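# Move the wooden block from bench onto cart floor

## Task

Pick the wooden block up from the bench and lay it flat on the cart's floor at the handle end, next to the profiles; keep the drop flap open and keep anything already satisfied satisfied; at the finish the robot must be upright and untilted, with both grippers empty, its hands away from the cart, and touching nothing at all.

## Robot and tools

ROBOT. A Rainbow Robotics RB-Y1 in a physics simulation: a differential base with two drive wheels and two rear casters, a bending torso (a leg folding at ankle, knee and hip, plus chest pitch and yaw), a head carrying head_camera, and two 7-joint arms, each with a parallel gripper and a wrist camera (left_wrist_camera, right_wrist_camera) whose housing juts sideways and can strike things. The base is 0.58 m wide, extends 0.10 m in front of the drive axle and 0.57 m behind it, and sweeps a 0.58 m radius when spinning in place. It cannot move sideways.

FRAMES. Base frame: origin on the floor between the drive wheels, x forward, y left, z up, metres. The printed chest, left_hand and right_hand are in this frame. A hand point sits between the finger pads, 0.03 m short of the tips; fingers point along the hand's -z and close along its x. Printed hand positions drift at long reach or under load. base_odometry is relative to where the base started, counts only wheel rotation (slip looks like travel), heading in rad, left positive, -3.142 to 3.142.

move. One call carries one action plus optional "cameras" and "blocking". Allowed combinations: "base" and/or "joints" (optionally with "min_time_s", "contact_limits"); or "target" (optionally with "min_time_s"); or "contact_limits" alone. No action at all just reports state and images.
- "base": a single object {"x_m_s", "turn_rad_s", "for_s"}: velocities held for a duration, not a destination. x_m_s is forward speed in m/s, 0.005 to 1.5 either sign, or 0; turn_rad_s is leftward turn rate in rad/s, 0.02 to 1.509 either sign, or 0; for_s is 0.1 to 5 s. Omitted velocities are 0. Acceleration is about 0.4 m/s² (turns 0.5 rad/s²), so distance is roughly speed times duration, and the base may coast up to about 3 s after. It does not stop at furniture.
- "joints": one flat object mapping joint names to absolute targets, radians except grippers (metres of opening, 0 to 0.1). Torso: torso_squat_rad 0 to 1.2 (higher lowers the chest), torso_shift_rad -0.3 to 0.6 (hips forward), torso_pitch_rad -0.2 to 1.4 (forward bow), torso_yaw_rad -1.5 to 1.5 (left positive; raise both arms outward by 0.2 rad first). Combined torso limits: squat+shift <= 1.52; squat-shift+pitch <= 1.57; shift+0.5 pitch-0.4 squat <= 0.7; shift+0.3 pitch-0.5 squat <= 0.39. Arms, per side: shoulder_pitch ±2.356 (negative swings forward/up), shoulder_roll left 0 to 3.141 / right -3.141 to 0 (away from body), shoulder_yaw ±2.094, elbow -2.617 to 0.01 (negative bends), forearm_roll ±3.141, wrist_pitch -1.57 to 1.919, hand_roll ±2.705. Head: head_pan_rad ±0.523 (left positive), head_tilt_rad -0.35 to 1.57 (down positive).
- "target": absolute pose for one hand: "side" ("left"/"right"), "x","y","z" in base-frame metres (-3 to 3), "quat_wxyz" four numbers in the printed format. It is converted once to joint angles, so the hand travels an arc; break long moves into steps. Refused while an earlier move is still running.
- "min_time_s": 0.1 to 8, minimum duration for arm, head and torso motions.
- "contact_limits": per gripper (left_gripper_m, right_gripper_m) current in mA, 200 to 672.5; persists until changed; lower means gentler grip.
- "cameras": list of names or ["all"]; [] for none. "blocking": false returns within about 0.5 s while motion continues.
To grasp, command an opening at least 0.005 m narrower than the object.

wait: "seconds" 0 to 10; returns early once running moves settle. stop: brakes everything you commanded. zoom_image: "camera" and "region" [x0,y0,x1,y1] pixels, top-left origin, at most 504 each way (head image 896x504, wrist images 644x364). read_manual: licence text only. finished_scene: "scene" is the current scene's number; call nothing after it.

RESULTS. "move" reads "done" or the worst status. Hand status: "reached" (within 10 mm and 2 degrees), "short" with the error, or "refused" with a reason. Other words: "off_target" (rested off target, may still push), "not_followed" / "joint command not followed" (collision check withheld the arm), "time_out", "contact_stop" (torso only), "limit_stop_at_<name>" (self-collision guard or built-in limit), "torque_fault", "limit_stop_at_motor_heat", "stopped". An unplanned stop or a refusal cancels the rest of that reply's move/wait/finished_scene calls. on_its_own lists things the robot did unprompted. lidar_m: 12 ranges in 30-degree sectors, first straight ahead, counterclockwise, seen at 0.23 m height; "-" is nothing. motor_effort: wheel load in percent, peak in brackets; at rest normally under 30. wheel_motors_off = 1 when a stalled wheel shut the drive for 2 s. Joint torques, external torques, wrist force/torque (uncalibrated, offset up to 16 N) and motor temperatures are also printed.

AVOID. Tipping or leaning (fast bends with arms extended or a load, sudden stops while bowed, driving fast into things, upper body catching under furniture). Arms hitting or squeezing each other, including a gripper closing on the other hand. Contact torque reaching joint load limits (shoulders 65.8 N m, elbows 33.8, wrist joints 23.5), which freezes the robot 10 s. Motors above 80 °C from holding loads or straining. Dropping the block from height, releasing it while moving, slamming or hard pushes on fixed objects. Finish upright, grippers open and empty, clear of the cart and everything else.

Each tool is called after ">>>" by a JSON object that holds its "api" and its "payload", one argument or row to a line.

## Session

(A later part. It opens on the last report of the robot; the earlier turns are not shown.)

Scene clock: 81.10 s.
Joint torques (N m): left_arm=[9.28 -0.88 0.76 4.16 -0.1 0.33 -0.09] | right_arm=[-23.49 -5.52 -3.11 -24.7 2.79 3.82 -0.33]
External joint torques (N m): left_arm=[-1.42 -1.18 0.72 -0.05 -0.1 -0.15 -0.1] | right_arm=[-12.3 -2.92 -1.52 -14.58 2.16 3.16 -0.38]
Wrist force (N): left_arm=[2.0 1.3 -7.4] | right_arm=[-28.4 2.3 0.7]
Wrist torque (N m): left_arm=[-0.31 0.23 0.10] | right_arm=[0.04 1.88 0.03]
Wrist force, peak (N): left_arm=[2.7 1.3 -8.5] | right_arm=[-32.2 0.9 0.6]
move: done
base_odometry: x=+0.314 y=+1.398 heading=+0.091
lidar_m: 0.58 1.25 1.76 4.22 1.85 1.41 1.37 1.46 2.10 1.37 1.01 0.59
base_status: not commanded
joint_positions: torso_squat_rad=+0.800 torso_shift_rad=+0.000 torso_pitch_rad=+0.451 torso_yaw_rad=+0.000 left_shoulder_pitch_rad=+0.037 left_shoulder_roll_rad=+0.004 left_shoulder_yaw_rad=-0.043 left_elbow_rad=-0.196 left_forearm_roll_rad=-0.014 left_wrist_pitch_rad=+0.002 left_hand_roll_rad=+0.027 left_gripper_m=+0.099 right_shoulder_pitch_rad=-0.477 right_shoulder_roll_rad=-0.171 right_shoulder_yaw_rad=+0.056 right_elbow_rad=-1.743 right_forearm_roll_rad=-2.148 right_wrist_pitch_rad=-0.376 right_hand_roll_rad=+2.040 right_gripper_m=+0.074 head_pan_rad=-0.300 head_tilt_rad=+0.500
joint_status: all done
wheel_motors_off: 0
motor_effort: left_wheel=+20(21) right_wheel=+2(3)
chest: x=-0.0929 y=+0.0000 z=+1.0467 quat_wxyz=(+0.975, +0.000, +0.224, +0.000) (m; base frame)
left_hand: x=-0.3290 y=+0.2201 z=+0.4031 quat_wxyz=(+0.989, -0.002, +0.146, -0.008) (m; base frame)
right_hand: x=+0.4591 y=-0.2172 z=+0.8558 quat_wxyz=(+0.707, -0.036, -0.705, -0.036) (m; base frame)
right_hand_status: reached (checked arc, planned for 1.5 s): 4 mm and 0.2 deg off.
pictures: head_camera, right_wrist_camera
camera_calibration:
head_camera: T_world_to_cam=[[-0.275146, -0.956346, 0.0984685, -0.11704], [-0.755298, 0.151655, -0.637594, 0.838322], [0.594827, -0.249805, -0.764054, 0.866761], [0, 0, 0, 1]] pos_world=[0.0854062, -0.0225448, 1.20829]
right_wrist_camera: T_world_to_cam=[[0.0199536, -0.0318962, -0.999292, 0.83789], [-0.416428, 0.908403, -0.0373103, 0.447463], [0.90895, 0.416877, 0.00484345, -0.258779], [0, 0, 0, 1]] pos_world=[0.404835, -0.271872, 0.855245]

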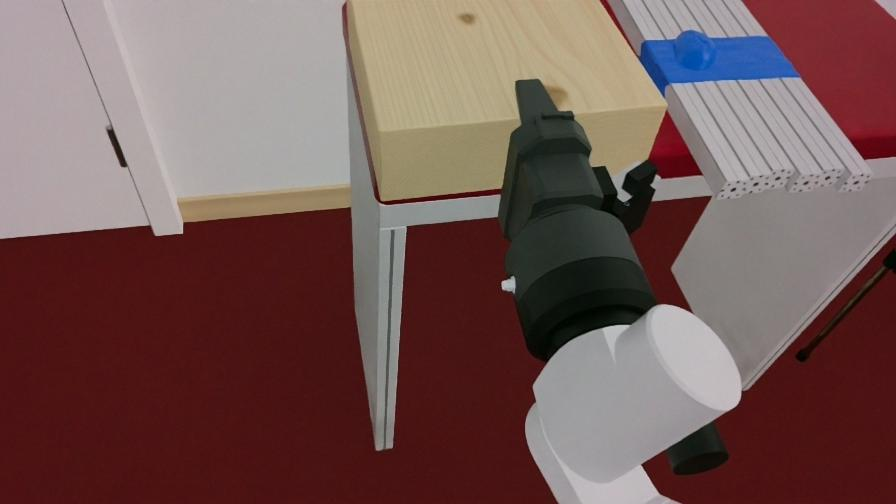

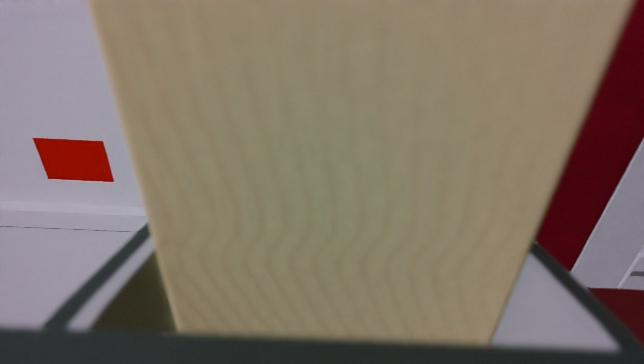

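>>> {"api": "move", "payload": {
  "base": {"x_m_s":-0.35,"for_s":1.35}
}}

>>> {"api": "move", "payload": {
  "target": {"side":"right","x":0.43,"y":-0.2,"z":0.88,"quat_wxyz":[0.653,0.27,-0.653,0.27]},
  "min_time_s": 2,
  "cameras": ["head_camera"]
}}

Scene clock: 91.53 s.
Joint torques (N m): left_arm=[9.51 -0.8 0.57 4.27 -0.03 0.22 0.05] | right_arm=[-24.36 -5.39 -3.58 -24.21 2.87 4.12 -0.33]
External joint torques (N m): left_arm=[-1.2 -1.1 0.54 0.06 -0.02 -0.25 0.03] | right_arm=[-13.17 -2.8 -1.99 -14.09 2.24 3.25 -0.38]
Wrist force (N): left_arm=[2.1 0.8 -7.6] | right_arm=[-28.5 1.0 0.6]
Wrist torque (N m): left_arm=[-0.25 0.22 0.09] | right_arm=[-0.06 1.91 0.03]
Wrist force, peak (N): left_arm=[3.1 1.3 -8.1] | right_arm=[-30.2 1.8 0.4]
move: done
base_odometry: x=-0.163 y=+1.355 heading=+0.090
lidar_m: 1.06 1.74 2.53 2.88 1.21 0.91 0.87 0.96 1.36 4.53 1.48 1.32
base_status: done (sent for 1.37 of 1.37 s)
joint_positions: torso_squat_rad=+0.800 torso_shift_rad=+0.000 torso_pitch_rad=+0.451 torso_yaw_rad=+0.000 left_shoulder_pitch_rad=+0.037 left_shoulder_roll_rad=+0.004 left_shoulder_yaw_rad=-0.043 left_elbow_rad=-0.196 left_forearm_roll_rad=-0.014 left_wrist_pitch_rad=+0.002 left_hand_roll_rad=+0.027 left_gripper_m=+0.099 right_shoulder_pitch_rad=-0.477 right_shoulder_roll_rad=-0.171 right_shoulder_yaw_rad=+0.056 right_elbow_rad=-1.743 right_forearm_roll_rad=-2.148 right_wrist_pitch_rad=-0.376 right_hand_roll_rad=+2.040 right_gripper_m=+0.074 head_pan_rad=-0.300 head_tilt_rad=+0.500
joint_status: not commanded
wheel_motors_off: 0
motor_effort: left_wheel=-10(33) right_wheel=+11(35)
chest: x=-0.0930 y=+0.0000 z=+1.0467 quat_wxyz=(+0.975, +0.000, +0.224, +0.000) (m; base frame)
left_hand: x=-0.3291 y=+0.2201 z=+0.4031 quat_wxyz=(+0.989, -0.002, +0.146, -0.008) (m; base frame)
right_hand: x=+0.4591 y=-0.2172 z=+0.8557 quat_wxyz=(+0.707, -0.036, -0.705, -0.036) (m; base frame)
pictures: none

Scene clock: 93.87 s.
Joint torques (N m): left_arm=[8.99 -0.75 0.63 4.21 -0.07 0.36 0.04] | right_arm=[-24.76 -14.18 -15.7 -15.6 -4.94 2.4 -0.39]
External joint torques (N m): left_arm=[-1.72 -1.06 0.59 -0.01 -0.06 -0.11 0.02] | right_arm=[-13.11 -1.65 -7.17 -9.06 -4.07 1.92 -0.44]
Wrist force (N): left_arm=[2.3 1.1 -7.3] | right_arm=[-29.1 0.7 -0.2]
Wrist torque (N m): left_arm=[-0.26 0.27 0.09] | right_arm=[-0.12 1.99 0.20]
Wrist force, peak (N): left_arm=[3.3 1.6 -8.1] | right_arm=[-29.6 0.8 0.8]
move: done
base_odometry: x=-0.163 y=+1.355 heading=+0.090
lidar_m: 1.05 1.74 2.52 2.89 1.20 0.92 0.89 0.96 1.37 4.54 1.48 1.31
base_status: not commanded
joint_positions: torso_squat_rad=+0.800 torso_shift_rad=+0.000 torso_pitch_rad=+0.451 torso_yaw_rad=+0.000 left_shoulder_pitch_rad=+0.037 left_shoulder_roll_rad=+0.004 left_shoulder_yaw_rad=-0.043 left_elbow_rad=-0.196 left_forearm_roll_rad=-0.014 left_wrist_pitch_rad=+0.002 left_hand_roll_rad=+0.027 left_gripper_m=+0.099 right_shoulder_pitch_rad=-0.537 right_shoulder_roll_rad=-0.875 right_shoulder_yaw_rad=+0.209 right_elbow_rad=-1.524 right_forearm_roll_rad=-2.630 right_wrist_pitch_rad=+0.514 right_hand_roll_rad=+1.822 right_gripper_m=+0.074 head_pan_rad=-0.300 head_tilt_rad=+0.500
joint_status: all done
wheel_motors_off: 0
motor_effort: left_wheel=-11(11) right_wheel=+12(13)
chest: x=-0.0930 y=+0.0000 z=+1.0467 quat_wxyz=(+0.975, +0.000, +0.224, +0.000) (m; base frame)
left_hand: x=-0.3291 y=+0.2201 z=+0.4031 quat_wxyz=(+0.989, -0.002, +0.146, -0.008) (m; base frame)
right_hand: x=+0.4292 y=-0.2007 z=+0.8770 quat_wxyz=(+0.656, +0.270, -0.652, +0.269) (m; base frame)
right_hand_status: reached (checked arc, planned for 2.0 s): 3 mm and 0.4 deg off.
pictures: head_camera
camera_calibration:
head_camera: T_world_to_cam=[[-0.275146, -0.956346, 0.0984685, -0.116944], [-0.755298, 0.151655, -0.637594, 0.838306], [0.594827, -0.249805, -0.764054, 0.866786], [0, 0, 0, 1]] pos_world=[0.0854062, -0.0224448, 1.20829]

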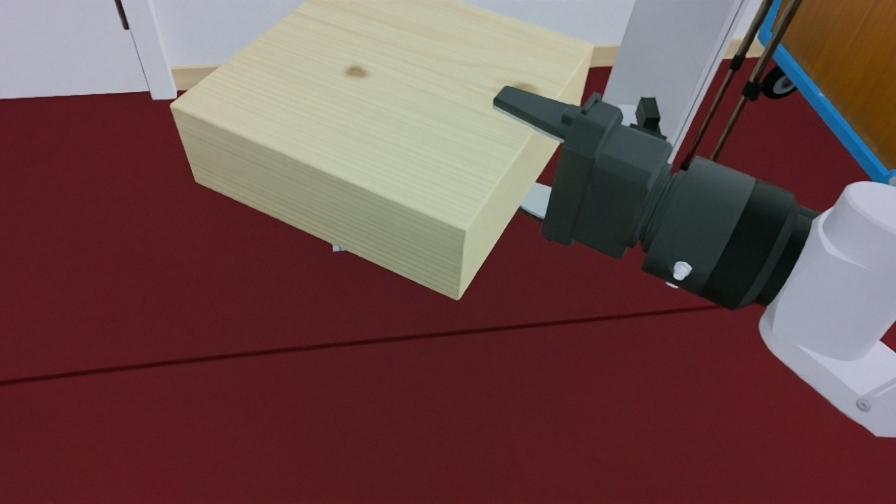

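>>> {"api": "move", "payload": {
  "target": {"side":"right","x":0.42,"y":-0.13,"z":0.88,"quat_wxyz":[0.561,0.430,-0.430,0.561]},
  "min_time_s": 1.5
}}

>>> {"api": "move", "payload": {
  "base": {"turn_rad_s":-0.6,"for_s":2.767},
  "cameras": ["head_camera"]
}}

Scene clock: 98.13 s.
Joint torques (N m): left_arm=[9.47 -0.67 0.73 4.14 -0.12 0.27 -0.03] | right_arm=[-32.37 -12.47 -13.14 -7.66 -9 2.25 -0.47]
External joint torques (N m): left_arm=[-1.23 -0.97 0.69 -0.07 -0.12 -0.2 -0.05] | right_arm=[-11.87 -0.57 -7.14 -4.04 -7.24 2.22 -0.52]
Wrist force (N): left_arm=[2.3 1.3 -7.2] | right_arm=[-27.8 -1.4 -6.1]
Wrist torque (N m): left_arm=[-0.27 0.24 0.06] | right_arm=[-0.41 1.91 0.20]
Wrist force, peak (N): left_arm=[2.6 1.5 -8.4] | right_arm=[-31.7 -0.5 -1.9]
move: done
base_odometry: x=-0.163 y=+1.355 heading=+0.090
lidar_m: 1.04 1.75 2.54 2.88 1.20 0.91 0.89 0.97 1.38 4.51 1.47 1.33
base_status: not commanded
joint_positions: torso_squat_rad=+0.800 torso_shift_rad=+0.000 torso_pitch_rad=+0.451 torso_yaw_rad=+0.000 left_shoulder_pitch_rad=+0.037 left_shoulder_roll_rad=+0.004 left_shoulder_yaw_rad=-0.043 left_elbow_rad=-0.196 left_forearm_roll_rad=-0.014 left_wrist_pitch_rad=+0.002 left_hand_roll_rad=+0.027 left_gripper_m=+0.099 right_shoulder_pitch_rad=-1.329 right_shoulder_roll_rad=-0.809 right_shoulder_yaw_rad=+0.664 right_elbow_rad=-0.604 right_forearm_roll_rad=-2.435 right_wrist_pitch_rad=+1.484 right_hand_roll_rad=+1.776 right_gripper_m=+0.074 head_pan_rad=-0.300 head_tilt_rad=+0.500
joint_status: all done
wheel_motors_off: 0
motor_effort: left_wheel=-11(12) right_wheel=+11(13)
chest: x=-0.0930 y=+0.0001 z=+1.0467 quat_wxyz=(+0.975, +0.000, +0.224, +0.000) (m; base frame)
left_hand: x=-0.3290 y=+0.2200 z=+0.4030 quat_wxyz=(+0.989, -0.002, +0.146, -0.008) (m; base frame)
right_hand: x=+0.4190 y=-0.1306 z=+0.8778 quat_wxyz=(+0.564, +0.429, -0.429, +0.561) (m; base frame)
right_hand_status: reached (checked arc, planned for 1.5 s): 3 mm and 0.4 deg off.
pictures: none

Scene clock: 102.43 s.
Joint torques (N m): left_arm=[9.17 -0.6 0.62 4.27 -0.09 0.31 -0.08] | right_arm=[-31.75 -12.8 -13.15 -7.66 -9.03 2.22 -0.36]
External joint torques (N m): left_arm=[-1.54 -0.89 0.58 0.05 -0.08 -0.16 -0.1] | right_arm=[-11.24 -0.9 -7.15 -4 -7.27 1.87 -0.41]
Wrist force (N): left_arm=[2.7 1.0 -7.8] | right_arm=[-27.7 0.3 -6.7]
Wrist torque (N m): left_arm=[-0.23 0.30 0.09] | right_arm=[-0.15 1.83 0.20]
Wrist force, peak (N): left_arm=[3.0 0.7 -8.2] | right_arm=[-28.3 0.6 -6.6]
move: done
base_odometry: x=-0.163 y=+1.355 heading=-1.570
lidar_m: 3.06 1.57 1.32 1.05 1.70 2.24 4.12 1.34 0.95 0.90 0.92 1.22
base_status: done (sent for 2.77 of 2.77 s)
joint_positions: torso_squat_rad=+0.800 torso_shift_rad=+0.000 torso_pitch_rad=+0.451 torso_yaw_rad=+0.000 left_shoulder_pitch_rad=+0.037 left_shoulder_roll_rad=+0.004 left_shoulder_yaw_rad=-0.043 left_elbow_rad=-0.196 left_forearm_roll_rad=-0.014 left_wrist_pitch_rad=+0.002 left_hand_roll_rad=+0.027 left_gripper_m=+0.099 right_shoulder_pitch_rad=-1.329 right_shoulder_roll_rad=-0.809 right_shoulder_yaw_rad=+0.664 right_elbow_rad=-0.604 right_forearm_roll_rad=-2.435 right_wrist_pitch_rad=+1.484 right_hand_roll_rad=+1.776 right_gripper_m=+0.074 head_pan_rad=-0.300 head_tilt_rad=+0.500
joint_status: not commanded
wheel_motors_off: 0
motor_effort: left_wheel=+16(46) right_wheel=+0(46)
chest: x=-0.0930 y=+0.0001 z=+1.0467 quat_wxyz=(+0.975, +0.000, +0.224, +0.000) (m; base frame)
left_hand: x=-0.3290 y=+0.2200 z=+0.4030 quat_wxyz=(+0.989, -0.002, +0.146, -0.008) (m; base frame)
right_hand: x=+0.4190 y=-0.1306 z=+0.8778 quat_wxyz=(+0.564, +0.429, -0.429, +0.561) (m; base frame)
pictures: head_camera
camera_calibration:
head_camera: T_world_to_cam=[[-0.275147, -0.956336, 0.0985655, -0.116965], [-0.755222, 0.151559, -0.637707, 0.838419], [0.594924, -0.249902, -0.763947, 0.866672], [0, 0, 0, 1]] pos_world=[0.0854062, -0.0223448, 1.20829]

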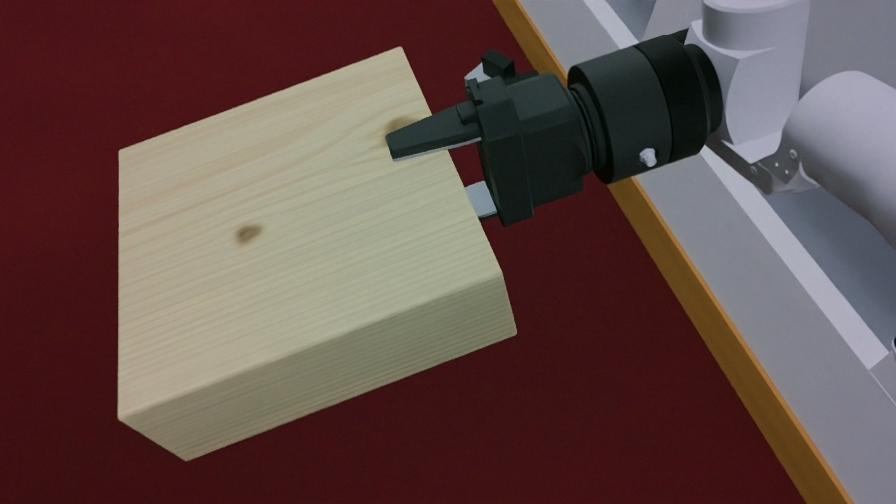

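>>> {"api": "move", "payload": {
  "base": {"x_m_s":0.45,"for_s":3.45}
}}

>>> {"api": "move", "payload": {
  "base": {"turn_rad_s":0.6,"for_s":2.63},
  "joints": {"head_pan_rad":0,"head_tilt_rad":0.45},
  "cameras": ["head_camera"]
}}

Scene clock: 108.77 s.
Joint torques (N m): left_arm=[10.3 -0.42 1.14 4.17 -0.1 0.28 0.02] | right_arm=[-31.3 -12.8 -13.04 -8.01 -9.05 1.89 -0.47]
External joint torques (N m): left_arm=[-0.4 -0.72 1.11 -0.05 -0.1 -0.2 0.01] | right_arm=[-10.8 -0.9 -7.04 -4.36 -7.3 1.41 -0.52]
Wrist force (N): left_arm=[2.9 0.8 -7.4] | right_arm=[-28.1 0.3 -6.7]
Wrist torque (N m): left_arm=[-0.22 0.35 0.07] | right_arm=[-0.20 1.85 0.20]
Wrist force, peak (N): left_arm=[3.6 1.2 -8.3] | right_arm=[-29.1 -1.4 -7.4]
move: done
base_odometry: x=-0.161 y=-0.205 heading=-1.570
lidar_m: 2.82 2.59 0.99 0.93 0.98 1.83 3.89 1.25 0.88 0.83 0.86 1.15
base_status: done (sent for 3.47 of 3.47 s)
joint_positions: torso_squat_rad=+0.800 torso_shift_rad=+0.000 torso_pitch_rad=+0.451 torso_yaw_rad=+0.000 left_shoulder_pitch_rad=+0.037 left_shoulder_roll_rad=+0.004 left_shoulder_yaw_rad=-0.043 left_elbow_rad=-0.196 left_forearm_roll_rad=-0.014 left_wrist_pitch_rad=+0.002 left_hand_roll_rad=+0.027 left_gripper_m=+0.099 right_shoulder_pitch_rad=-1.329 right_shoulder_roll_rad=-0.809 right_shoulder_yaw_rad=+0.663 right_elbow_rad=-0.604 right_forearm_roll_rad=-2.435 right_wrist_pitch_rad=+1.484 right_hand_roll_rad=+1.776 right_gripper_m=+0.074 head_pan_rad=-0.300 head_tilt_rad=+0.500
joint_status: not commanded
wheel_motors_off: 0
motor_effort: left_wheel=+1(49) right_wheel=+1(39)
chest: x=-0.0930 y=+0.0001 z=+1.0467 quat_wxyz=(+0.975, +0.000, +0.224, +0.000) (m; base frame)
left_hand: x=-0.3289 y=+0.2200 z=+0.4030 quat_wxyz=(+0.989, -0.002, +0.146, -0.008) (m; base frame)
right_hand: x=+0.4190 y=-0.1305 z=+0.8779 quat_wxyz=(+0.564, +0.429, -0.429, +0.561) (m; base frame)
pictures: none

Scene clock: 112.93 s.
Joint torques (N m): left_arm=[9.92 -0.66 0.62 4.25 -0.06 0.24 -0.06] | right_arm=[-31.32 -12.9 -13.13 -8 -8.94 2.21 -0.55]
External joint torques (N m): left_arm=[-0.79 -0.96 0.58 0.03 -0.05 -0.23 -0.08] | right_arm=[-10.81 -1 -7.14 -4.35 -7.19 1.85 -0.59]
Wrist force (N): left_arm=[2.5 1.0 -7.4] | right_arm=[-27.1 0.9 -7.3]
Wrist torque (N m): left_arm=[-0.29 0.25 0.10] | right_arm=[-0.22 1.84 0.18]
Wrist force, peak (N): left_arm=[2.9 2.2 -8.4] | right_arm=[-28.5 0.5 -6.3]
move: done
base_odometry: x=-0.161 y=-0.205 heading=+0.010
lidar_m: 0.95 0.99 1.85 3.58 1.20 0.87 0.81 0.87 1.16 3.02 2.52 0.99
base_status: done (sent for 2.63 of 2.63 s)
joint_positions: torso_squat_rad=+0.800 torso_shift_rad=+0.000 torso_pitch_rad=+0.451 torso_yaw_rad=+0.000 left_shoulder_pitch_rad=+0.037 left_shoulder_roll_rad=+0.004 left_shoulder_yaw_rad=-0.043 left_elbow_rad=-0.196 left_forearm_roll_rad=-0.014 left_wrist_pitch_rad=+0.002 left_hand_roll_rad=+0.027 left_gripper_m=+0.099 right_shoulder_pitch_rad=-1.329 right_shoulder_roll_rad=-0.809 right_shoulder_yaw_rad=+0.663 right_elbow_rad=-0.604 right_forearm_roll_rad=-2.435 right_wrist_pitch_rad=+1.484 right_hand_roll_rad=+1.776 right_gripper_m=+0.074 head_pan_rad=+0.000 head_tilt_rad=+0.450
joint_status: all done
wheel_motors_off: 0
motor_effort: left_wheel=+0(41) right_wheel=+17(37)
chest: x=-0.0930 y=+0.0001 z=+1.0467 quat_wxyz=(+0.975, +0.000, +0.224, +0.000) (m; base frame)
left_hand: x=-0.3289 y=+0.2200 z=+0.4030 quat_wxyz=(+0.989, -0.002, +0.146, -0.008) (m; base frame)
right_hand: x=+0.4190 y=-0.1305 z=+0.8779 quat_wxyz=(+0.564, +0.429, -0.429, +0.561) (m; base frame)
pictures: head_camera
camera_calibration:
head_camera: T_world_to_cam=[[-0.00763365, -0.999502, -0.0306302, 0.0365078], [-0.747187, 0.0260584, -0.664103, 0.8705], [0.664571, 0.017817, -0.747013, 0.84507], [0, 0, 0, 1]] pos_world=[0.0890962, -0.00125083, 1.2105]

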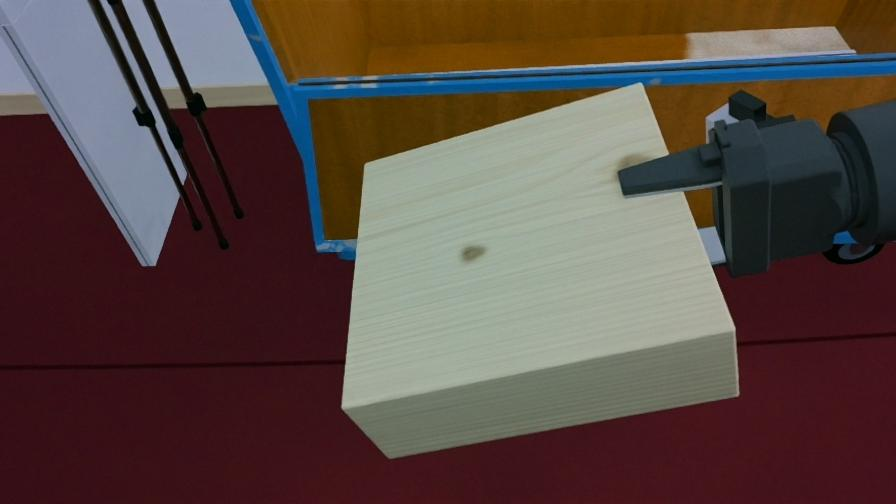

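>>> {"api": "move", "payload": {
  "joints": {"torso_squat_rad":0.9,"torso_shift_rad":0.3,"torso_pitch_rad":0.9,"head_tilt_rad":0.2},
  "cameras": ["head_camera"]
}}

>>> {"api": "move", "payload": {
  "target": {"side":"right","x":0.45,"y":-0.06,"z":0.55,"quat_wxyz":[0.5964,0.3799,-0.3799,0.5964]},
  "min_time_s": 2,
  "cameras": ["head_camera"]
}}

>>> {"api": "move", "payload": {
  "target": {"side":"right","x":0.37,"y":-0.03,"z":0.42,"quat_wxyz":[0.5964,0.3799,-0.3799,0.5964]},
  "min_time_s": 2,
  "cameras": ["head_camera"]
}}

Scene clock: 119.53 s.
Joint torques (N m): left_arm=[19.48 -0.47 0.85 8.18 -0.07 1.12 0.01] | right_arm=[-22.05 -10.6 -10.36 -8.72 -7.19 5.53 0.38]
External joint torques (N m): left_arm=[-1.16 -0.85 0.8 0.05 -0.06 -0.15 -0.02] | right_arm=[-8.76 0.71 -5.87 -5.53 -5.94 4.07 0.37]
Wrist force (N): left_arm=[4.9 1.0 -6.2] | right_arm=[-25.2 -11.1 -6.6]
Wrist torque (N m): left_arm=[-0.24 0.41 0.05] | right_arm=[-0.80 1.65 -0.63]
Wrist force, peak (N): left_arm=[4.3 1.1 -7.8] | right_arm=[-24.5 -15.7 -4.9]
move: done
base_odometry: x=-0.161 y=-0.205 heading=+0.010
lidar_m: 0.93 0.98 1.83 3.58 1.21 0.86 0.82 0.87 1.17 3.03 2.50 0.99
base_status: not commanded
joint_positions: torso_squat_rad=+0.900 torso_shift_rad=+0.300 torso_pitch_rad=+0.901 torso_yaw_rad=+0.000 left_shoulder_pitch_rad=+0.037 left_shoulder_roll_rad=+0.004 left_shoulder_yaw_rad=-0.043 left_elbow_rad=-0.196 left_forearm_roll_rad=-0.014 left_wrist_pitch_rad=+0.002 left_hand_roll_rad=+0.027 left_gripper_m=+0.099 right_shoulder_pitch_rad=-1.330 right_shoulder_roll_rad=-0.809 right_shoulder_yaw_rad=+0.663 right_elbow_rad=-0.604 right_forearm_roll_rad=-2.436 right_wrist_pitch_rad=+1.483 right_hand_roll_rad=+1.776 right_gripper_m=+0.074 head_pan_rad=+0.000 head_tilt_rad=+0.200
joint_status: all done
wheel_motors_off: 0
motor_effort: left_wheel=-6(6) right_wheel=+16(23)
chest: x=+0.1434 y=+0.0000 z=+0.8883 quat_wxyz=(+0.900, +0.000, +0.435, +0.000) (m; base frame)
left_hand: x=-0.3492 y=+0.2200 z=+0.4114 quat_wxyz=(+0.932, -0.004, +0.363, -0.008) (m; base frame)
right_hand: x=+0.5314 y=-0.1307 z=+0.5136 quat_wxyz=(+0.646, +0.543, -0.292, +0.450) (m; base frame)
pictures: head_camera
camera_calibration:
head_camera: T_world_to_cam=[[-0.01357, -0.999502, -0.0285059, 0.0317441], [-0.864246, 0.0260621, -0.502394, 0.822847], [0.502887, 0.0178186, -0.864169, 0.647301], [0, 0, 0, 1]] pos_world=[0.386054, -0.00125082, 0.973676]

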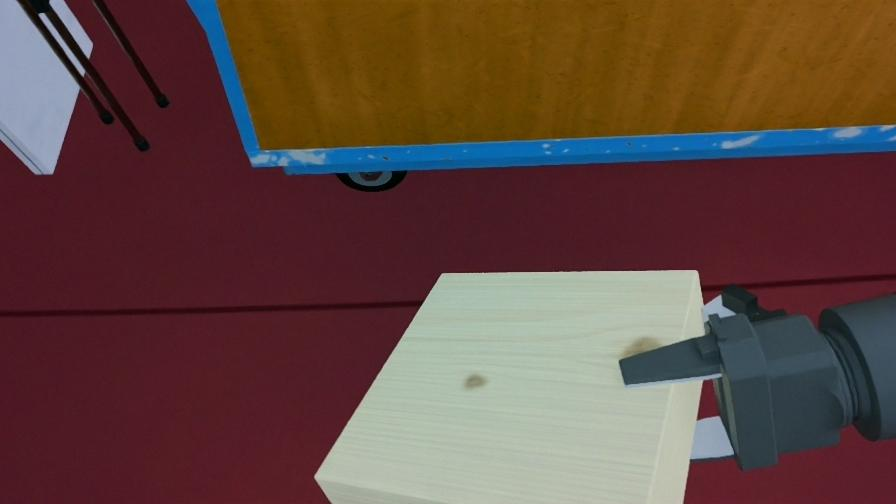

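Scene clock: 121.87 s.
Joint torques (N m): left_arm=[18.9 -0.61 0.64 8.19 -0.04 1.17 0.04] | right_arm=[-14.64 -7.38 -11.2 -15.6 -4.77 0.87 0.44]
External joint torques (N m): left_arm=[-1.73 -0.99 0.59 0.05 -0.03 -0.1 0.01] | right_arm=[-6.77 2.62 -4.24 -9.46 -3.83 0.7 0.4]
Wrist force (N): left_arm=[5.5 1.2 -5.9] | right_arm=[-25.7 1.0 -10.6]
Wrist torque (N m): left_arm=[-0.29 0.49 0.06] | right_arm=[0.06 1.72 -0.64]
Wrist force, peak (N): left_arm=[6.3 0.9 -6.7] | right_arm=[-27.5 -6.7 -10.1]
move: done
base_odometry: x=-0.161 y=-0.205 heading=+0.010
lidar_m: 0.94 0.97 1.85 3.57 1.20 0.85 0.83 0.86 1.17 3.04 2.52 0.98
base_status: not commanded
joint_positions: torso_squat_rad=+0.900 torso_shift_rad=+0.300 torso_pitch_rad=+0.901 torso_yaw_rad=+0.000 left_shoulder_pitch_rad=+0.037 left_shoulder_roll_rad=+0.004 left_shoulder_yaw_rad=-0.043 left_elbow_rad=-0.196 left_forearm_roll_rad=-0.014 left_wrist_pitch_rad=+0.002 left_hand_roll_rad=+0.027 left_gripper_m=+0.099 right_shoulder_pitch_rad=-0.911 right_shoulder_roll_rad=-1.125 right_shoulder_yaw_rad=+0.665 right_elbow_rad=-1.781 right_forearm_roll_rad=-2.171 right_wrist_pitch_rad=+0.645 right_hand_roll_rad=+1.691 right_gripper_m=+0.074 head_pan_rad=+0.000 head_tilt_rad=+0.200
joint_status: all done
wheel_motors_off: 0
motor_effort: left_wheel=-6(6) right_wheel=+16(17)
chest: x=+0.1434 y=+0.0001 z=+0.8883 quat_wxyz=(+0.900, +0.000, +0.435, +0.000) (m; base frame)
left_hand: x=-0.3492 y=+0.2200 z=+0.4114 quat_wxyz=(+0.932, -0.004, +0.363, -0.008) (m; base frame)
right_hand: x=+0.4496 y=-0.0612 z=+0.5485 quat_wxyz=(+0.597, +0.380, -0.379, +0.596) (m; base frame)
right_hand_status: reached (checked arc, planned for 2.0 s): 2 mm and 0.1 deg off.
pictures: head_camera
camera_calibration:
head_camera: T_world_to_cam=[[-0.01357, -0.999502, -0.0285059, 0.031747], [-0.864246, 0.0260621, -0.502394, 0.822898], [0.502887, 0.0178186, -0.864169, 0.647388], [0, 0, 0, 1]] pos_world=[0.386054, -0.00125082, 0.973776]

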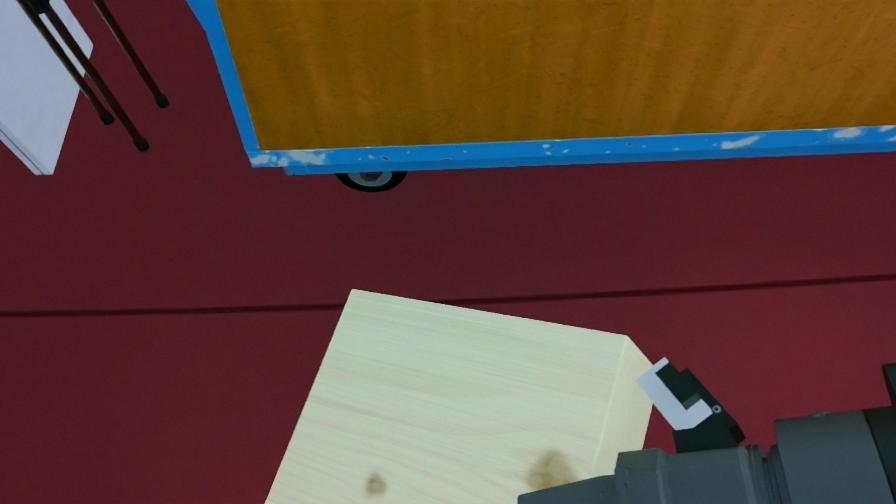

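Scene clock: 124.20 s.
Joint torques (N m): left_arm=[19.01 -0.51 0.76 8.25 -0.09 1.16 0.01] | right_arm=[-9.47 0.66 -5.46 -16 -4.16 4.2 0.75]
External joint torques (N m): left_arm=[-1.61 -0.89 0.71 0.12 -0.07 -0.1 -0.03] | right_arm=[-4.9 6.45 -1.97 -9.68 -3.3 3.31 0.71]
Wrist force (N): left_arm=[4.7 1.4 -6.0] | right_arm=[-26.0 0.2 -11.0]
Wrist torque (N m): left_arm=[-0.29 0.38 0.05] | right_arm=[0.10 1.57 -0.82]
Wrist force, peak (N): left_arm=[6.1 1.2 -6.3] | right_arm=[-27.0 -0.1 -10.7]
move: done
base_odometry: x=-0.161 y=-0.205 heading=+0.010
lidar_m: 0.95 0.98 1.83 3.57 1.20 0.87 0.82 0.86 1.18 3.00 2.52 0.99
base_status: not commanded
joint_positions: torso_squat_rad=+0.900 torso_shift_rad=+0.300 torso_pitch_rad=+0.901 torso_yaw_rad=+0.000 left_shoulder_pitch_rad=+0.037 left_shoulder_roll_rad=+0.004 left_shoulder_yaw_rad=-0.043 left_elbow_rad=-0.196 left_forearm_roll_rad=-0.014 left_wrist_pitch_rad=+0.002 left_hand_roll_rad=+0.027 left_gripper_m=+0.099 right_shoulder_pitch_rad=-0.807 right_shoulder_roll_rad=-0.767 right_shoulder_yaw_rad=+0.748 right_elbow_rad=-1.374 right_forearm_roll_rad=-2.189 right_wrist_pitch_rad=+0.663 right_hand_roll_rad=+2.131 right_gripper_m=+0.074 head_pan_rad=+0.000 head_tilt_rad=+0.200
joint_status: all done
wheel_motors_off: 0
motor_effort: left_wheel=-5(6) right_wheel=+14(17)
chest: x=+0.1433 y=+0.0001 z=+0.8883 quat_wxyz=(+0.900, +0.000, +0.435, +0.000) (m; base frame)
left_hand: x=-0.3492 y=+0.2200 z=+0.4114 quat_wxyz=(+0.932, -0.004, +0.363, -0.008) (m; base frame)
right_hand: x=+0.3693 y=-0.0316 z=+0.4190 quat_wxyz=(+0.599, +0.377, -0.377, +0.597) (m; base frame)
right_hand_status: reached (checked arc, planned for 2.0 s): 2 mm and 0.5 deg off.
pictures: head_camera
camera_calibration:
head_camera: T_world_to_cam=[[-0.0135675, -0.999502, -0.0285051, 0.0317452], [-0.864202, 0.026061, -0.50247, 0.822954], [0.502962, 0.0178169, -0.864125, 0.647315], [0, 0, 0, 1]] pos_world=[0.386054, -0.00125082, 0.973776]

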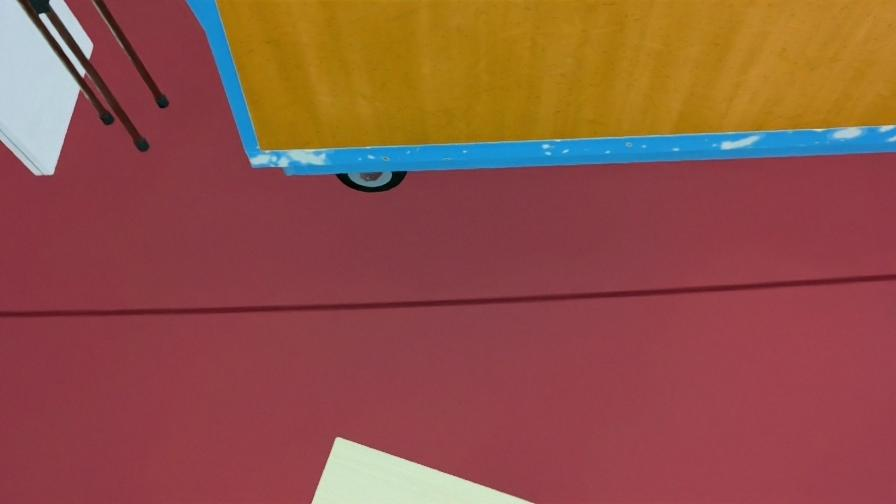

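>>> {"api": "move", "payload": {
  "joints": {"right_shoulder_pitch_rad":-1.25,"right_shoulder_roll_rad":-0.84,"head_tilt_rad":0.35},
  "min_time_s": 1.5
}}

>>> {"api": "move", "payload": {
  "target": {"side":"right","x":0.41,"y":-0.03,"z":0.62,"quat_wxyz":[0.5964,0.3799,-0.3799,0.5964]},
  "min_time_s": 2,
  "cameras": ["head_camera"]
}}

>>> {"api": "move", "payload": {
  "target": {"side":"right","x":0.41,"y":-0.03,"z":0.41,"quat_wxyz":[0.5964,0.3799,-0.3799,0.5964]},
  "min_time_s": 2
}}

Scene clock: 140.57 s.
Joint torques (N m): left_arm=[19.03 -0.6 0.82 8.18 -0.04 1 0.01] | right_arm=[-23.75 -4.41 -12.36 -15.69 -5.37 1.18 0.01]
External joint torques (N m): left_arm=[-1.6 -0.98 0.77 0.05 -0.03 -0.27 -0.03] | right_arm=[-10.01 2.82 -5.12 -9.39 -4.34 1.05 -0.01]
Wrist force (N): left_arm=[5.6 1.4 -6.1] | right_arm=[-23.7 12.0 -9.2]
Wrist torque (N m): left_arm=[-0.33 0.47 0.07] | right_arm=[0.73 1.62 -0.07]
Wrist force, peak (N): left_arm=[6.0 0.3 -7.0] | right_arm=[-26.8 5.9 -10.6]
move: done
base_odometry: x=-0.161 y=-0.205 heading=+0.010
lidar_m: 0.95 0.98 1.85 3.58 1.21 0.85 0.83 0.86 1.18 3.03 2.52 0.99
base_status: not commanded
joint_positions: torso_squat_rad=+0.900 torso_shift_rad=+0.300 torso_pitch_rad=+0.901 torso_yaw_rad=+0.000 left_shoulder_pitch_rad=+0.037 left_shoulder_roll_rad=+0.004 left_shoulder_yaw_rad=-0.043 left_elbow_rad=-0.196 left_forearm_roll_rad=-0.014 left_wrist_pitch_rad=+0.002 left_hand_roll_rad=+0.027 left_gripper_m=+0.099 right_shoulder_pitch_rad=-1.248 right_shoulder_roll_rad=-0.841 right_shoulder_yaw_rad=+0.749 right_elbow_rad=-1.374 right_forearm_roll_rad=-2.188 right_wrist_pitch_rad=+0.663 right_hand_roll_rad=+2.131 right_gripper_m=+0.074 head_pan_rad=+0.000 head_tilt_rad=+0.350
joint_status: all done
wheel_motors_off: 0
motor_effort: left_wheel=-5(6) right_wheel=+15(17)
chest: x=+0.1433 y=+0.0001 z=+0.8883 quat_wxyz=(+0.900, +0.000, +0.435, +0.000) (m; base frame)
left_hand: x=-0.3492 y=+0.2200 z=+0.4113 quat_wxyz=(+0.932, -0.004, +0.363, -0.008) (m; base frame)
right_hand: x=+0.5527 y=+0.0131 z=+0.5419 quat_wxyz=(+0.468, +0.270, -0.495, +0.681) (m; base frame)
pictures: none

Scene clock: 142.90 s.
Joint torques (N m): left_arm=[19.01 -0.51 0.7 8.13 -0.12 1.09 0.07] | right_arm=[-12.59 -6.27 -11.51 -15.95 -3 -1.25 -0.3]
External joint torques (N m): left_arm=[-1.62 -0.89 0.65 0 -0.11 -0.18 0.04] | right_arm=[-4.98 3.55 -4.57 -9.76 -2.57 -0.93 -0.35]
Wrist force (N): left_arm=[5.0 1.5 -6.3] | right_arm=[-26.4 1.1 -10.3]
Wrist torque (N m): left_arm=[-0.32 0.40 0.10] | right_arm=[-0.18 1.77 0.28]
Wrist force, peak (N): left_arm=[6.1 1.4 -6.8] | right_arm=[-27.3 2.3 -10.5]
move: done
base_odometry: x=-0.161 y=-0.205 heading=+0.010
lidar_m: 0.94 0.98 1.85 3.58 1.20 0.86 0.82 0.86 1.18 3.04 2.52 0.98
base_status: not commanded
joint_positions: torso_squat_rad=+0.900 torso_shift_rad=+0.300 torso_pitch_rad=+0.901 torso_yaw_rad=+0.000 left_shoulder_pitch_rad=+0.037 left_shoulder_roll_rad=+0.004 left_shoulder_yaw_rad=-0.043 left_elbow_rad=-0.196 left_forearm_roll_rad=-0.014 left_wrist_pitch_rad=+0.002 left_hand_roll_rad=+0.027 left_gripper_m=+0.099 right_shoulder_pitch_rad=-1.023 right_shoulder_roll_rad=-1.358 right_shoulder_yaw_rad=+0.866 right_elbow_rad=-2.174 right_forearm_roll_rad=-2.081 right_wrist_pitch_rad=+0.334 right_hand_roll_rad=+1.412 right_gripper_m=+0.074 head_pan_rad=+0.000 head_tilt_rad=+0.350
joint_status: all done
wheel_motors_off: 0
motor_effort: left_wheel=-5(6) right_wheel=+16(17)
chest: x=+0.1433 y=+0.0001 z=+0.8883 quat_wxyz=(+0.900, +0.000, +0.435, +0.000) (m; base frame)
left_hand: x=-0.3492 y=+0.2200 z=+0.4113 quat_wxyz=(+0.932, -0.004, +0.363, -0.008) (m; base frame)
right_hand: x=+0.4102 y=-0.0313 z=+0.6190 quat_wxyz=(+0.595, +0.382, -0.382, +0.595) (m; base frame)
right_hand_status: reached (checked arc, planned for 2.0 s): 2 mm and 0.3 deg off.
pictures: head_camera
camera_calibration:
head_camera: T_world_to_cam=[[-0.0175776, -0.999504, -0.0261245, 0.0306283], [-0.929575, 0.025959, -0.367717, 0.709329], [0.368212, 0.0178211, -0.929571, 0.754768], [0, 0, 0, 1]] pos_world=[0.381998, -0.00125113, 0.963243]

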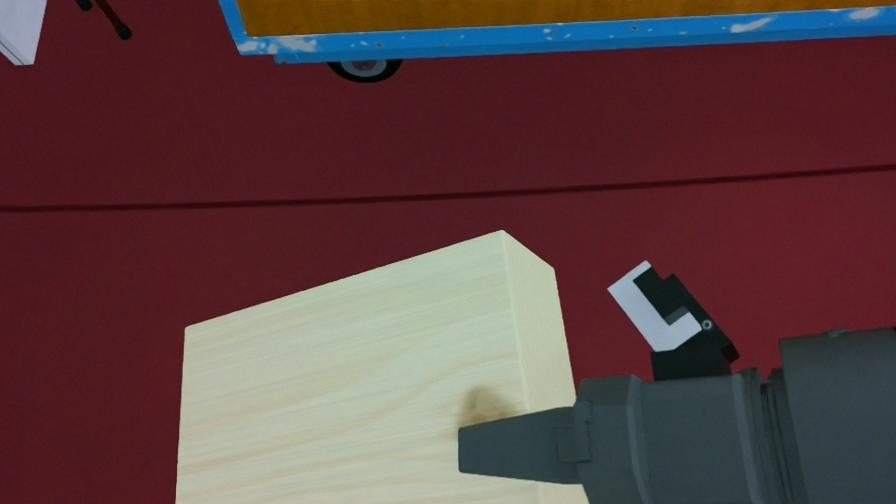

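Scene clock: 145.23 s.
Joint torques (N m): left_arm=[18.76 -0.65 0.61 8.08 -0.08 1.12 0] | right_arm=[-11.59 -0.95 -8.64 -14.29 -4.97 4.93 -0.26]
External joint torques (N m): left_arm=[-1.87 -1.03 0.56 -0.05 -0.06 -0.14 -0.04] | right_arm=[-4.56 5.18 -4.62 -8.66 -4.07 3.95 -0.31]
Wrist force (N): left_arm=[4.9 1.3 -5.7] | right_arm=[-25.1 0.9 -10.6]
Wrist torque (N m): left_arm=[-0.28 0.38 0.07] | right_arm=[-0.27 1.75 0.08]
Wrist force, peak (N): left_arm=[5.8 1.3 -6.8] | right_arm=[-28.1 0.0 -11.4]
move: done
base_odometry: x=-0.161 y=-0.205 heading=+0.010
lidar_m: 0.94 0.98 1.83 3.58 1.21 0.86 0.82 0.88 1.17 3.02 2.52 0.98
base_status: not commanded
joint_positions: torso_squat_rad=+0.900 torso_shift_rad=+0.300 torso_pitch_rad=+0.901 torso_yaw_rad=+0.000 left_shoulder_pitch_rad=+0.037 left_shoulder_roll_rad=+0.004 left_shoulder_yaw_rad=-0.043 left_elbow_rad=-0.196 left_forearm_roll_rad=-0.014 left_wrist_pitch_rad=+0.002 left_hand_roll_rad=+0.027 left_gripper_m=+0.099 right_shoulder_pitch_rad=-0.959 right_shoulder_roll_rad=-0.742 right_shoulder_yaw_rad=+0.809 right_elbow_rad=-1.189 right_forearm_roll_rad=-2.314 right_wrist_pitch_rad=+0.722 right_hand_roll_rad=+2.195 right_gripper_m=+0.074 head_pan_rad=+0.000 head_tilt_rad=+0.350
joint_status: all done
wheel_motors_off: 0
motor_effort: left_wheel=-5(6) right_wheel=+14(18)
chest: x=+0.1433 y=+0.0001 z=+0.8883 quat_wxyz=(+0.900, +0.000, +0.435, +0.000) (m; base frame)
left_hand: x=-0.3492 y=+0.2200 z=+0.4113 quat_wxyz=(+0.932, -0.004, +0.363, -0.008) (m; base frame)
right_hand: x=+0.4092 y=-0.0314 z=+0.4090 quat_wxyz=(+0.599, +0.377, -0.378, +0.597) (m; base frame)
right_hand_status: reached (checked arc, planned for 2.0 s): 2 mm and 0.5 deg off.
pictures: none

>>> {"api": "move", "payload": {
  "target": {"side":"right","x":0.41,"y":-0.03,"z":0.62,"quat_wxyz":[0.5964,0.3799,-0.3799,0.5964]},
  "min_time_s": 1.5
}}

>>> {"api": "move", "payload": {
  "target": {"side":"right","x":0.41,"y":-0.03,"z":0.75,"quat_wxyz":[0.5213,0.4777,-0.4777,0.5213]},
  "min_time_s": 2,
  "cameras": ["head_camera"]
}}

Scene clock: 151.73 s.
Joint torques (N m): left_arm=[19.23 -0.47 0.83 8.22 -0.06 1.13 0.04] | right_arm=[-14.43 -5.72 -10.85 -15.64 -3.07 -1.47 -0.22]
External joint torques (N m): left_arm=[-1.4 -0.85 0.78 0.09 -0.04 -0.14 0] | right_arm=[-6.78 4.1 -3.94 -9.47 -2.65 -1.2 -0.27]
Wrist force (N): left_arm=[5.5 0.7 -6.7] | right_arm=[-25.4 1.4 -10.9]
Wrist torque (N m): left_arm=[-0.19 0.45 0.04] | right_arm=[-0.14 1.73 0.22]
Wrist force, peak (N): left_arm=[5.8 1.5 -6.9] | right_arm=[-28.6 -1.6 -11.4]
move: done
base_odometry: x=-0.161 y=-0.205 heading=+0.010
lidar_m: 0.94 0.99 1.84 3.57 1.21 0.86 0.82 0.87 1.15 3.04 2.53 0.98
base_status: not commanded
joint_positions: torso_squat_rad=+0.900 torso_shift_rad=+0.300 torso_pitch_rad=+0.901 torso_yaw_rad=+0.000 left_shoulder_pitch_rad=+0.037 left_shoulder_roll_rad=+0.004 left_shoulder_yaw_rad=-0.043 left_elbow_rad=-0.196 left_forearm_roll_rad=-0.014 left_wrist_pitch_rad=+0.002 left_hand_roll_rad=+0.027 left_gripper_m=+0.099 right_shoulder_pitch_rad=-1.032 right_shoulder_roll_rad=-1.362 right_shoulder_yaw_rad=+0.876 right_elbow_rad=-2.176 right_forearm_roll_rad=-2.070 right_wrist_pitch_rad=+0.328 right_hand_roll_rad=+1.398 right_gripper_m=+0.074 head_pan_rad=+0.000 head_tilt_rad=+0.350
joint_status: all done
wheel_motors_off: 0
motor_effort: left_wheel=-5(6) right_wheel=+17(17)
chest: x=+0.1433 y=+0.0001 z=+0.8883 quat_wxyz=(+0.900, +0.000, +0.435, +0.000) (m; base frame)
left_hand: x=-0.3492 y=+0.2200 z=+0.4113 quat_wxyz=(+0.932, -0.004, +0.363, -0.008) (m; base frame)
right_hand: x=+0.4101 y=-0.0313 z=+0.6186 quat_wxyz=(+0.597, +0.380, -0.380, +0.596) (m; base frame)
right_hand_status: reached (checked arc, planned for 1.5 s): 2 mm and 0.1 deg off.
pictures: none

Scene clock: 154.07 s.
Joint torques (N m): left_arm=[19.12 -0.52 0.82 7.97 -0.09 1.11 -0.03] | right_arm=[-10.47 -6.47 -13.12 -14.52 -4.76 2.03 -0.13]
External joint torques (N m): left_arm=[-1.51 -0.9 0.77 -0.17 -0.07 -0.16 -0.07] | right_arm=[-4.45 3.25 -6.07 -8.58 -3.95 1.68 -0.18]
Wrist force (N): left_arm=[4.5 1.0 -5.9] | right_arm=[-28.2 0.7 -2.0]
Wrist torque (N m): left_arm=[-0.25 0.33 0.07] | right_arm=[-0.14 2.01 0.06]
Wrist force, peak (N): left_arm=[5.9 0.8 -6.7] | right_arm=[-28.1 0.5 -7.6]
move: done
base_odometry: x=-0.161 y=-0.205 heading=+0.010
lidar_m: 0.94 0.97 1.84 3.58 1.21 0.87 0.83 0.87 1.17 3.04 2.53 0.98
base_status: not commanded
joint_positions: torso_squat_rad=+0.900 torso_shift_rad=+0.300 torso_pitch_rad=+0.901 torso_yaw_rad=+0.000 left_shoulder_pitch_rad=+0.037 left_shoulder_roll_rad=+0.004 left_shoulder_yaw_rad=-0.043 left_elbow_rad=-0.196 left_forearm_roll_rad=-0.014 left_wrist_pitch_rad=+0.002 left_hand_roll_rad=+0.027 left_gripper_m=+0.099 right_shoulder_pitch_rad=-0.714 right_shoulder_roll_rad=-1.375 right_shoulder_yaw_rad=+0.387 right_elbow_rad=-2.335 right_forearm_roll_rad=-2.616 right_wrist_pitch_rad=+0.481 right_hand_roll_rad=+1.770 right_gripper_m=+0.074 head_pan_rad=+0.000 head_tilt_rad=+0.350
joint_status: all done
wheel_motors_off: 0
motor_effort: left_wheel=-5(6) right_wheel=+16(17)
chest: x=+0.1433 y=+0.0001 z=+0.8883 quat_wxyz=(+0.900, +0.000, +0.435, +0.000) (m; base frame)
left_hand: x=-0.3492 y=+0.2200 z=+0.4113 quat_wxyz=(+0.932, -0.004, +0.363, -0.008) (m; base frame)
right_hand: x=+0.4106 y=-0.0311 z=+0.7488 quat_wxyz=(+0.525, +0.475, -0.476, +0.522) (m; base frame)
right_hand_status: reached (checked arc, planned for 2.0 s): 2 mm and 0.6 deg off.
pictures: head_camera
camera_calibration:
head_camera: T_world_to_cam=[[-0.0176103, -0.999506, -0.0260313, 0.0305513], [-0.92954, 0.0259568, -0.367806, 0.709401], [0.3683, 0.0177199, -0.929538, 0.754703], [0, 0, 0, 1]] pos_world=[0.381998, -0.00125088, 0.963243]

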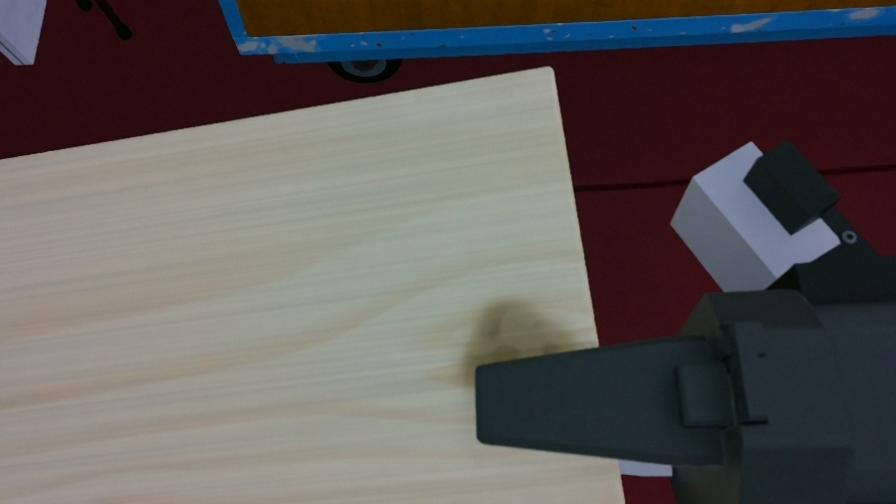

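>>> {"api": "move", "payload": {
  "base": {"x_m_s":0.3,"for_s":1.5},
  "joints": {"head_tilt_rad":-0.1,"head_pan_rad":-0.2},
  "cameras": ["head_camera"]
}}

Scene clock: 161.27 s.
Joint torques (N m): left_arm=[19.57 -0.77 0.9 7.96 -0.11 1.14 0.02] | right_arm=[-11.67 -5.71 -12.06 -14.94 -4.77 1.85 -0.1]
External joint torques (N m): left_arm=[-1.05 -1.15 0.85 -0.17 -0.09 -0.12 -0.02] | right_arm=[-5.66 4.02 -5.02 -9 -3.97 1.47 -0.15]
Wrist force (N): left_arm=[5.4 1.2 -6.8] | right_arm=[-28.2 1.7 -1.6]
Wrist torque (N m): left_arm=[-0.27 0.44 0.03] | right_arm=[-0.06 1.93 0.06]
Wrist force, peak (N): left_arm=[6.1 0.7 -7.1] | right_arm=[-29.9 -2.1 -2.3]
move: done
base_odometry: x=+0.289 y=-0.201 heading=+0.010
lidar_m: 0.48 0.50 0.99 4.66 1.87 1.34 1.28 1.34 1.80 4.62 0.72 0.52
base_status: done (sent for 1.5 of 1.5 s)
joint_positions: torso_squat_rad=+0.900 torso_shift_rad=+0.300 torso_pitch_rad=+0.901 torso_yaw_rad=+0.000 left_shoulder_pitch_rad=+0.037 left_shoulder_roll_rad=+0.004 left_shoulder_yaw_rad=-0.043 left_elbow_rad=-0.196 left_forearm_roll_rad=-0.014 left_wrist_pitch_rad=+0.002 left_hand_roll_rad=+0.027 left_gripper_m=+0.099 right_shoulder_pitch_rad=-0.713 right_shoulder_roll_rad=-1.375 right_shoulder_yaw_rad=+0.387 right_elbow_rad=-2.335 right_forearm_roll_rad=-2.616 right_wrist_pitch_rad=+0.481 right_hand_roll_rad=+1.770 right_gripper_m=+0.074 head_pan_rad=-0.200 head_tilt_rad=-0.100
joint_status: all done
wheel_motors_off: 0
motor_effort: left_wheel=+0(25) right_wheel=+0(45)
chest: x=+0.1433 y=+0.0001 z=+0.8883 quat_wxyz=(+0.900, +0.000, +0.435, +0.000) (m; base frame)
left_hand: x=-0.3491 y=+0.2200 z=+0.4113 quat_wxyz=(+0.932, -0.004, +0.363, -0.008) (m; base frame)
right_hand: x=+0.4107 y=-0.0311 z=+0.7487 quat_wxyz=(+0.525, +0.475, -0.476, +0.522) (m; base frame)
pictures: head_camera
camera_calibration:
head_camera: T_world_to_cam=[[-0.128023, -0.98389, 0.124779, -0.0849473], [-0.675743, -0.00555608, -0.737117, 0.997357], [0.725935, -0.178686, -0.664145, 0.378387], [0, 0, 0, 1]] pos_world=[0.388397, -0.0104248, 0.997072]

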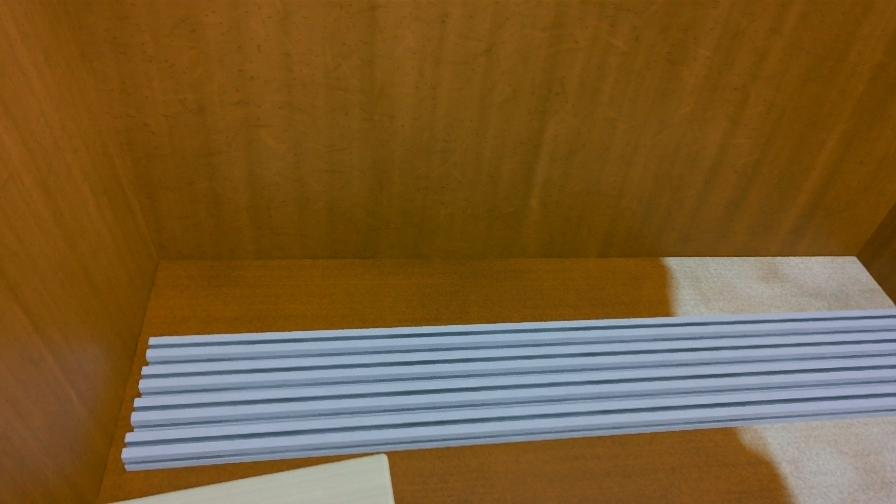

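>>> {"api": "move", "payload": {
  "base": {"x_m_s":0.2,"for_s":1.33},
  "joints": {"head_tilt_rad":0.2,"head_pan_rad":-0.2},
  "cameras": ["head_camera"]
}}

>>> {"api": "move", "payload": {
  "joints": {"head_tilt_rad":0.3,"head_pan_rad":-0.5},
  "cameras": ["head_camera"]
}}

Scene clock: 166.97 s.
Joint torques (N m): left_arm=[19.46 -0.49 0.79 8.11 0.01 1.13 0.08] | right_arm=[-11.41 -5.44 -12.15 -14.54 -4.83 2.02 -0.14]
External joint torques (N m): left_arm=[-1.17 -0.87 0.75 -0.02 0.02 -0.14 0.05] | right_arm=[-5.39 4.29 -5.1 -8.57 -4.03 1.57 -0.19]
Wrist force (N): left_arm=[5.8 1.0 -6.4] | right_arm=[-28.3 0.9 -1.9]
Wrist torque (N m): left_arm=[-0.25 0.48 0.06] | right_arm=[-0.14 2.02 0.08]
Wrist force, peak (N): left_arm=[5.9 0.6 -6.9] | right_arm=[-30.3 -1.2 -2.1]
move: done
base_odometry: x=+0.556 y=-0.198 heading=+0.010
lidar_m: 0.23 0.24 0.32 1.52 2.26 1.63 1.54 1.61 2.16 0.98 0.35 0.22
base_status: done (sent for 1.33 of 1.33 s)
joint_positions: torso_squat_rad=+0.900 torso_shift_rad=+0.300 torso_pitch_rad=+0.901 torso_yaw_rad=+0.000 left_shoulder_pitch_rad=+0.037 left_shoulder_roll_rad=+0.004 left_shoulder_yaw_rad=-0.043 left_elbow_rad=-0.196 left_forearm_roll_rad=-0.014 left_wrist_pitch_rad=+0.002 left_hand_roll_rad=+0.027 left_gripper_m=+0.099 right_shoulder_pitch_rad=-0.713 right_shoulder_roll_rad=-1.376 right_shoulder_yaw_rad=+0.387 right_elbow_rad=-2.335 right_forearm_roll_rad=-2.616 right_wrist_pitch_rad=+0.481 right_hand_roll_rad=+1.770 right_gripper_m=+0.074 head_pan_rad=-0.200 head_tilt_rad=+0.200
joint_status: all done
wheel_motors_off: 0
motor_effort: left_wheel=-1(23) right_wheel=+0(23)
chest: x=+0.1433 y=+0.0001 z=+0.8883 quat_wxyz=(+0.900, +0.000, +0.435, +0.000) (m; base frame)
left_hand: x=-0.3491 y=+0.2200 z=+0.4113 quat_wxyz=(+0.932, -0.004, +0.363, -0.008) (m; base frame)
right_hand: x=+0.4106 y=-0.0311 z=+0.7487 quat_wxyz=(+0.525, +0.475, -0.476, +0.522) (m; base frame)
pictures: head_camera
camera_calibration:
head_camera: T_world_to_cam=[[-0.136938, -0.982346, 0.127451, -0.0847506], [-0.859132, 0.0537337, -0.508925, 0.827733], [0.493092, -0.179188, -0.851324, 0.637794], [0, 0, 0, 1]] pos_world=[0.385036, -0.0134466, 0.975024]

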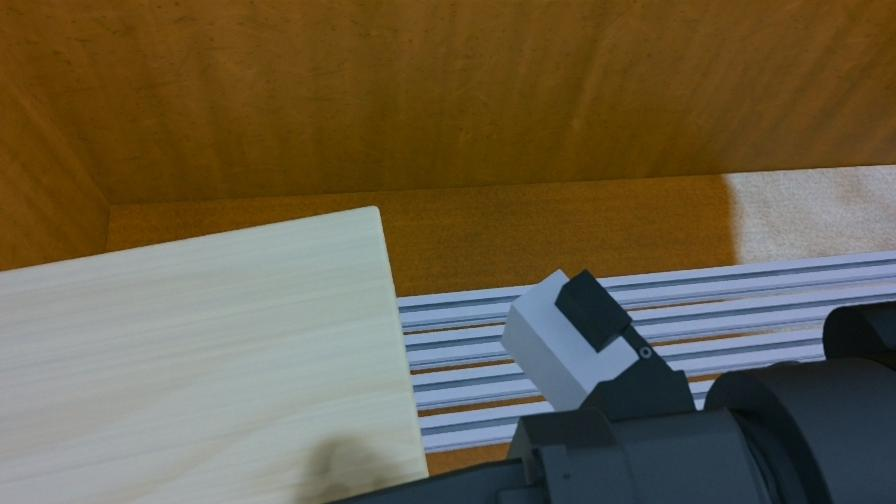

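Scene clock: 167.80 s.
Joint torques (N m): left_arm=[19.24 -0.51 0.7 8.22 -0.05 1.05 0.04] | right_arm=[-11.85 -5.13 -11.93 -14.72 -4.7 1.92 -0.18]
External joint torques (N m): left_arm=[-1.39 -0.89 0.65 0.09 -0.04 -0.22 0] | right_arm=[-5.83 4.6 -4.88 -8.78 -3.89 1.54 -0.23]
Wrist force (N): left_arm=[5.1 1.5 -6.7] | right_arm=[-28.4 0.3 -2.1]
Wrist torque (N m): left_arm=[-0.32 0.39 0.08] | right_arm=[-0.13 1.96 0.08]
Wrist force, peak (N): left_arm=[5.8 1.5 -6.8] | right_arm=[-28.8 0.1 -2.4]
move: done
base_odometry: x=+0.556 y=-0.198 heading=+0.010
lidar_m: 0.22 0.24 0.32 1.53 2.25 1.60 1.53 1.61 2.17 0.97 0.34 0.24
base_status: not commanded
joint_positions: torso_squat_rad=+0.900 torso_shift_rad=+0.300 torso_pitch_rad=+0.901 torso_yaw_rad=+0.000 left_shoulder_pitch_rad=+0.037 left_shoulder_roll_rad=+0.004 left_shoulder_yaw_rad=-0.043 left_elbow_rad=-0.196 left_forearm_roll_rad=-0.014 left_wrist_pitch_rad=+0.002 left_hand_roll_rad=+0.027 left_gripper_m=+0.099 right_shoulder_pitch_rad=-0.713 right_shoulder_roll_rad=-1.376 right_shoulder_yaw_rad=+0.387 right_elbow_rad=-2.335 right_forearm_roll_rad=-2.616 right_wrist_pitch_rad=+0.481 right_hand_roll_rad=+1.770 right_gripper_m=+0.074 head_pan_rad=-0.500 head_tilt_rad=+0.300
joint_status: all done
wheel_motors_off: 0
motor_effort: left_wheel=+0(1) right_wheel=-2(3)
chest: x=+0.1433 y=+0.0001 z=+0.8883 quat_wxyz=(+0.900, +0.000, +0.435, +0.000) (m; base frame)
left_hand: x=-0.3491 y=+0.2200 z=+0.4113 quat_wxyz=(+0.932, -0.004, +0.363, -0.008) (m; base frame)
right_hand: x=+0.4106 y=-0.0311 z=+0.7487 quat_wxyz=(+0.525, +0.475, -0.476, +0.522) (m; base frame)
pictures: head_camera
camera_calibration:
head_camera: T_world_to_cam=[[-0.314659, -0.882462, 0.349645, -0.250164], [-0.883931, 0.13818, -0.446734, 0.77363], [0.345912, -0.449631, -0.823515, 0.656268], [0, 0, 0, 1]] pos_world=[0.378108, -0.032582, 0.973522]

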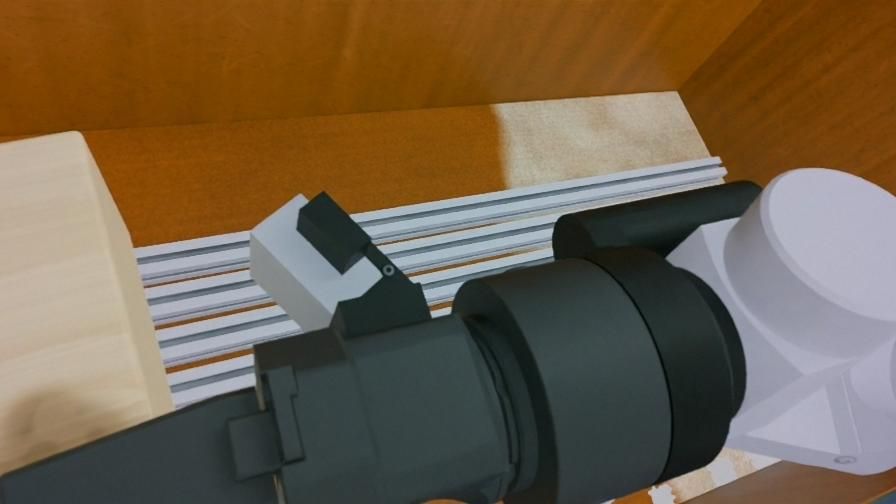

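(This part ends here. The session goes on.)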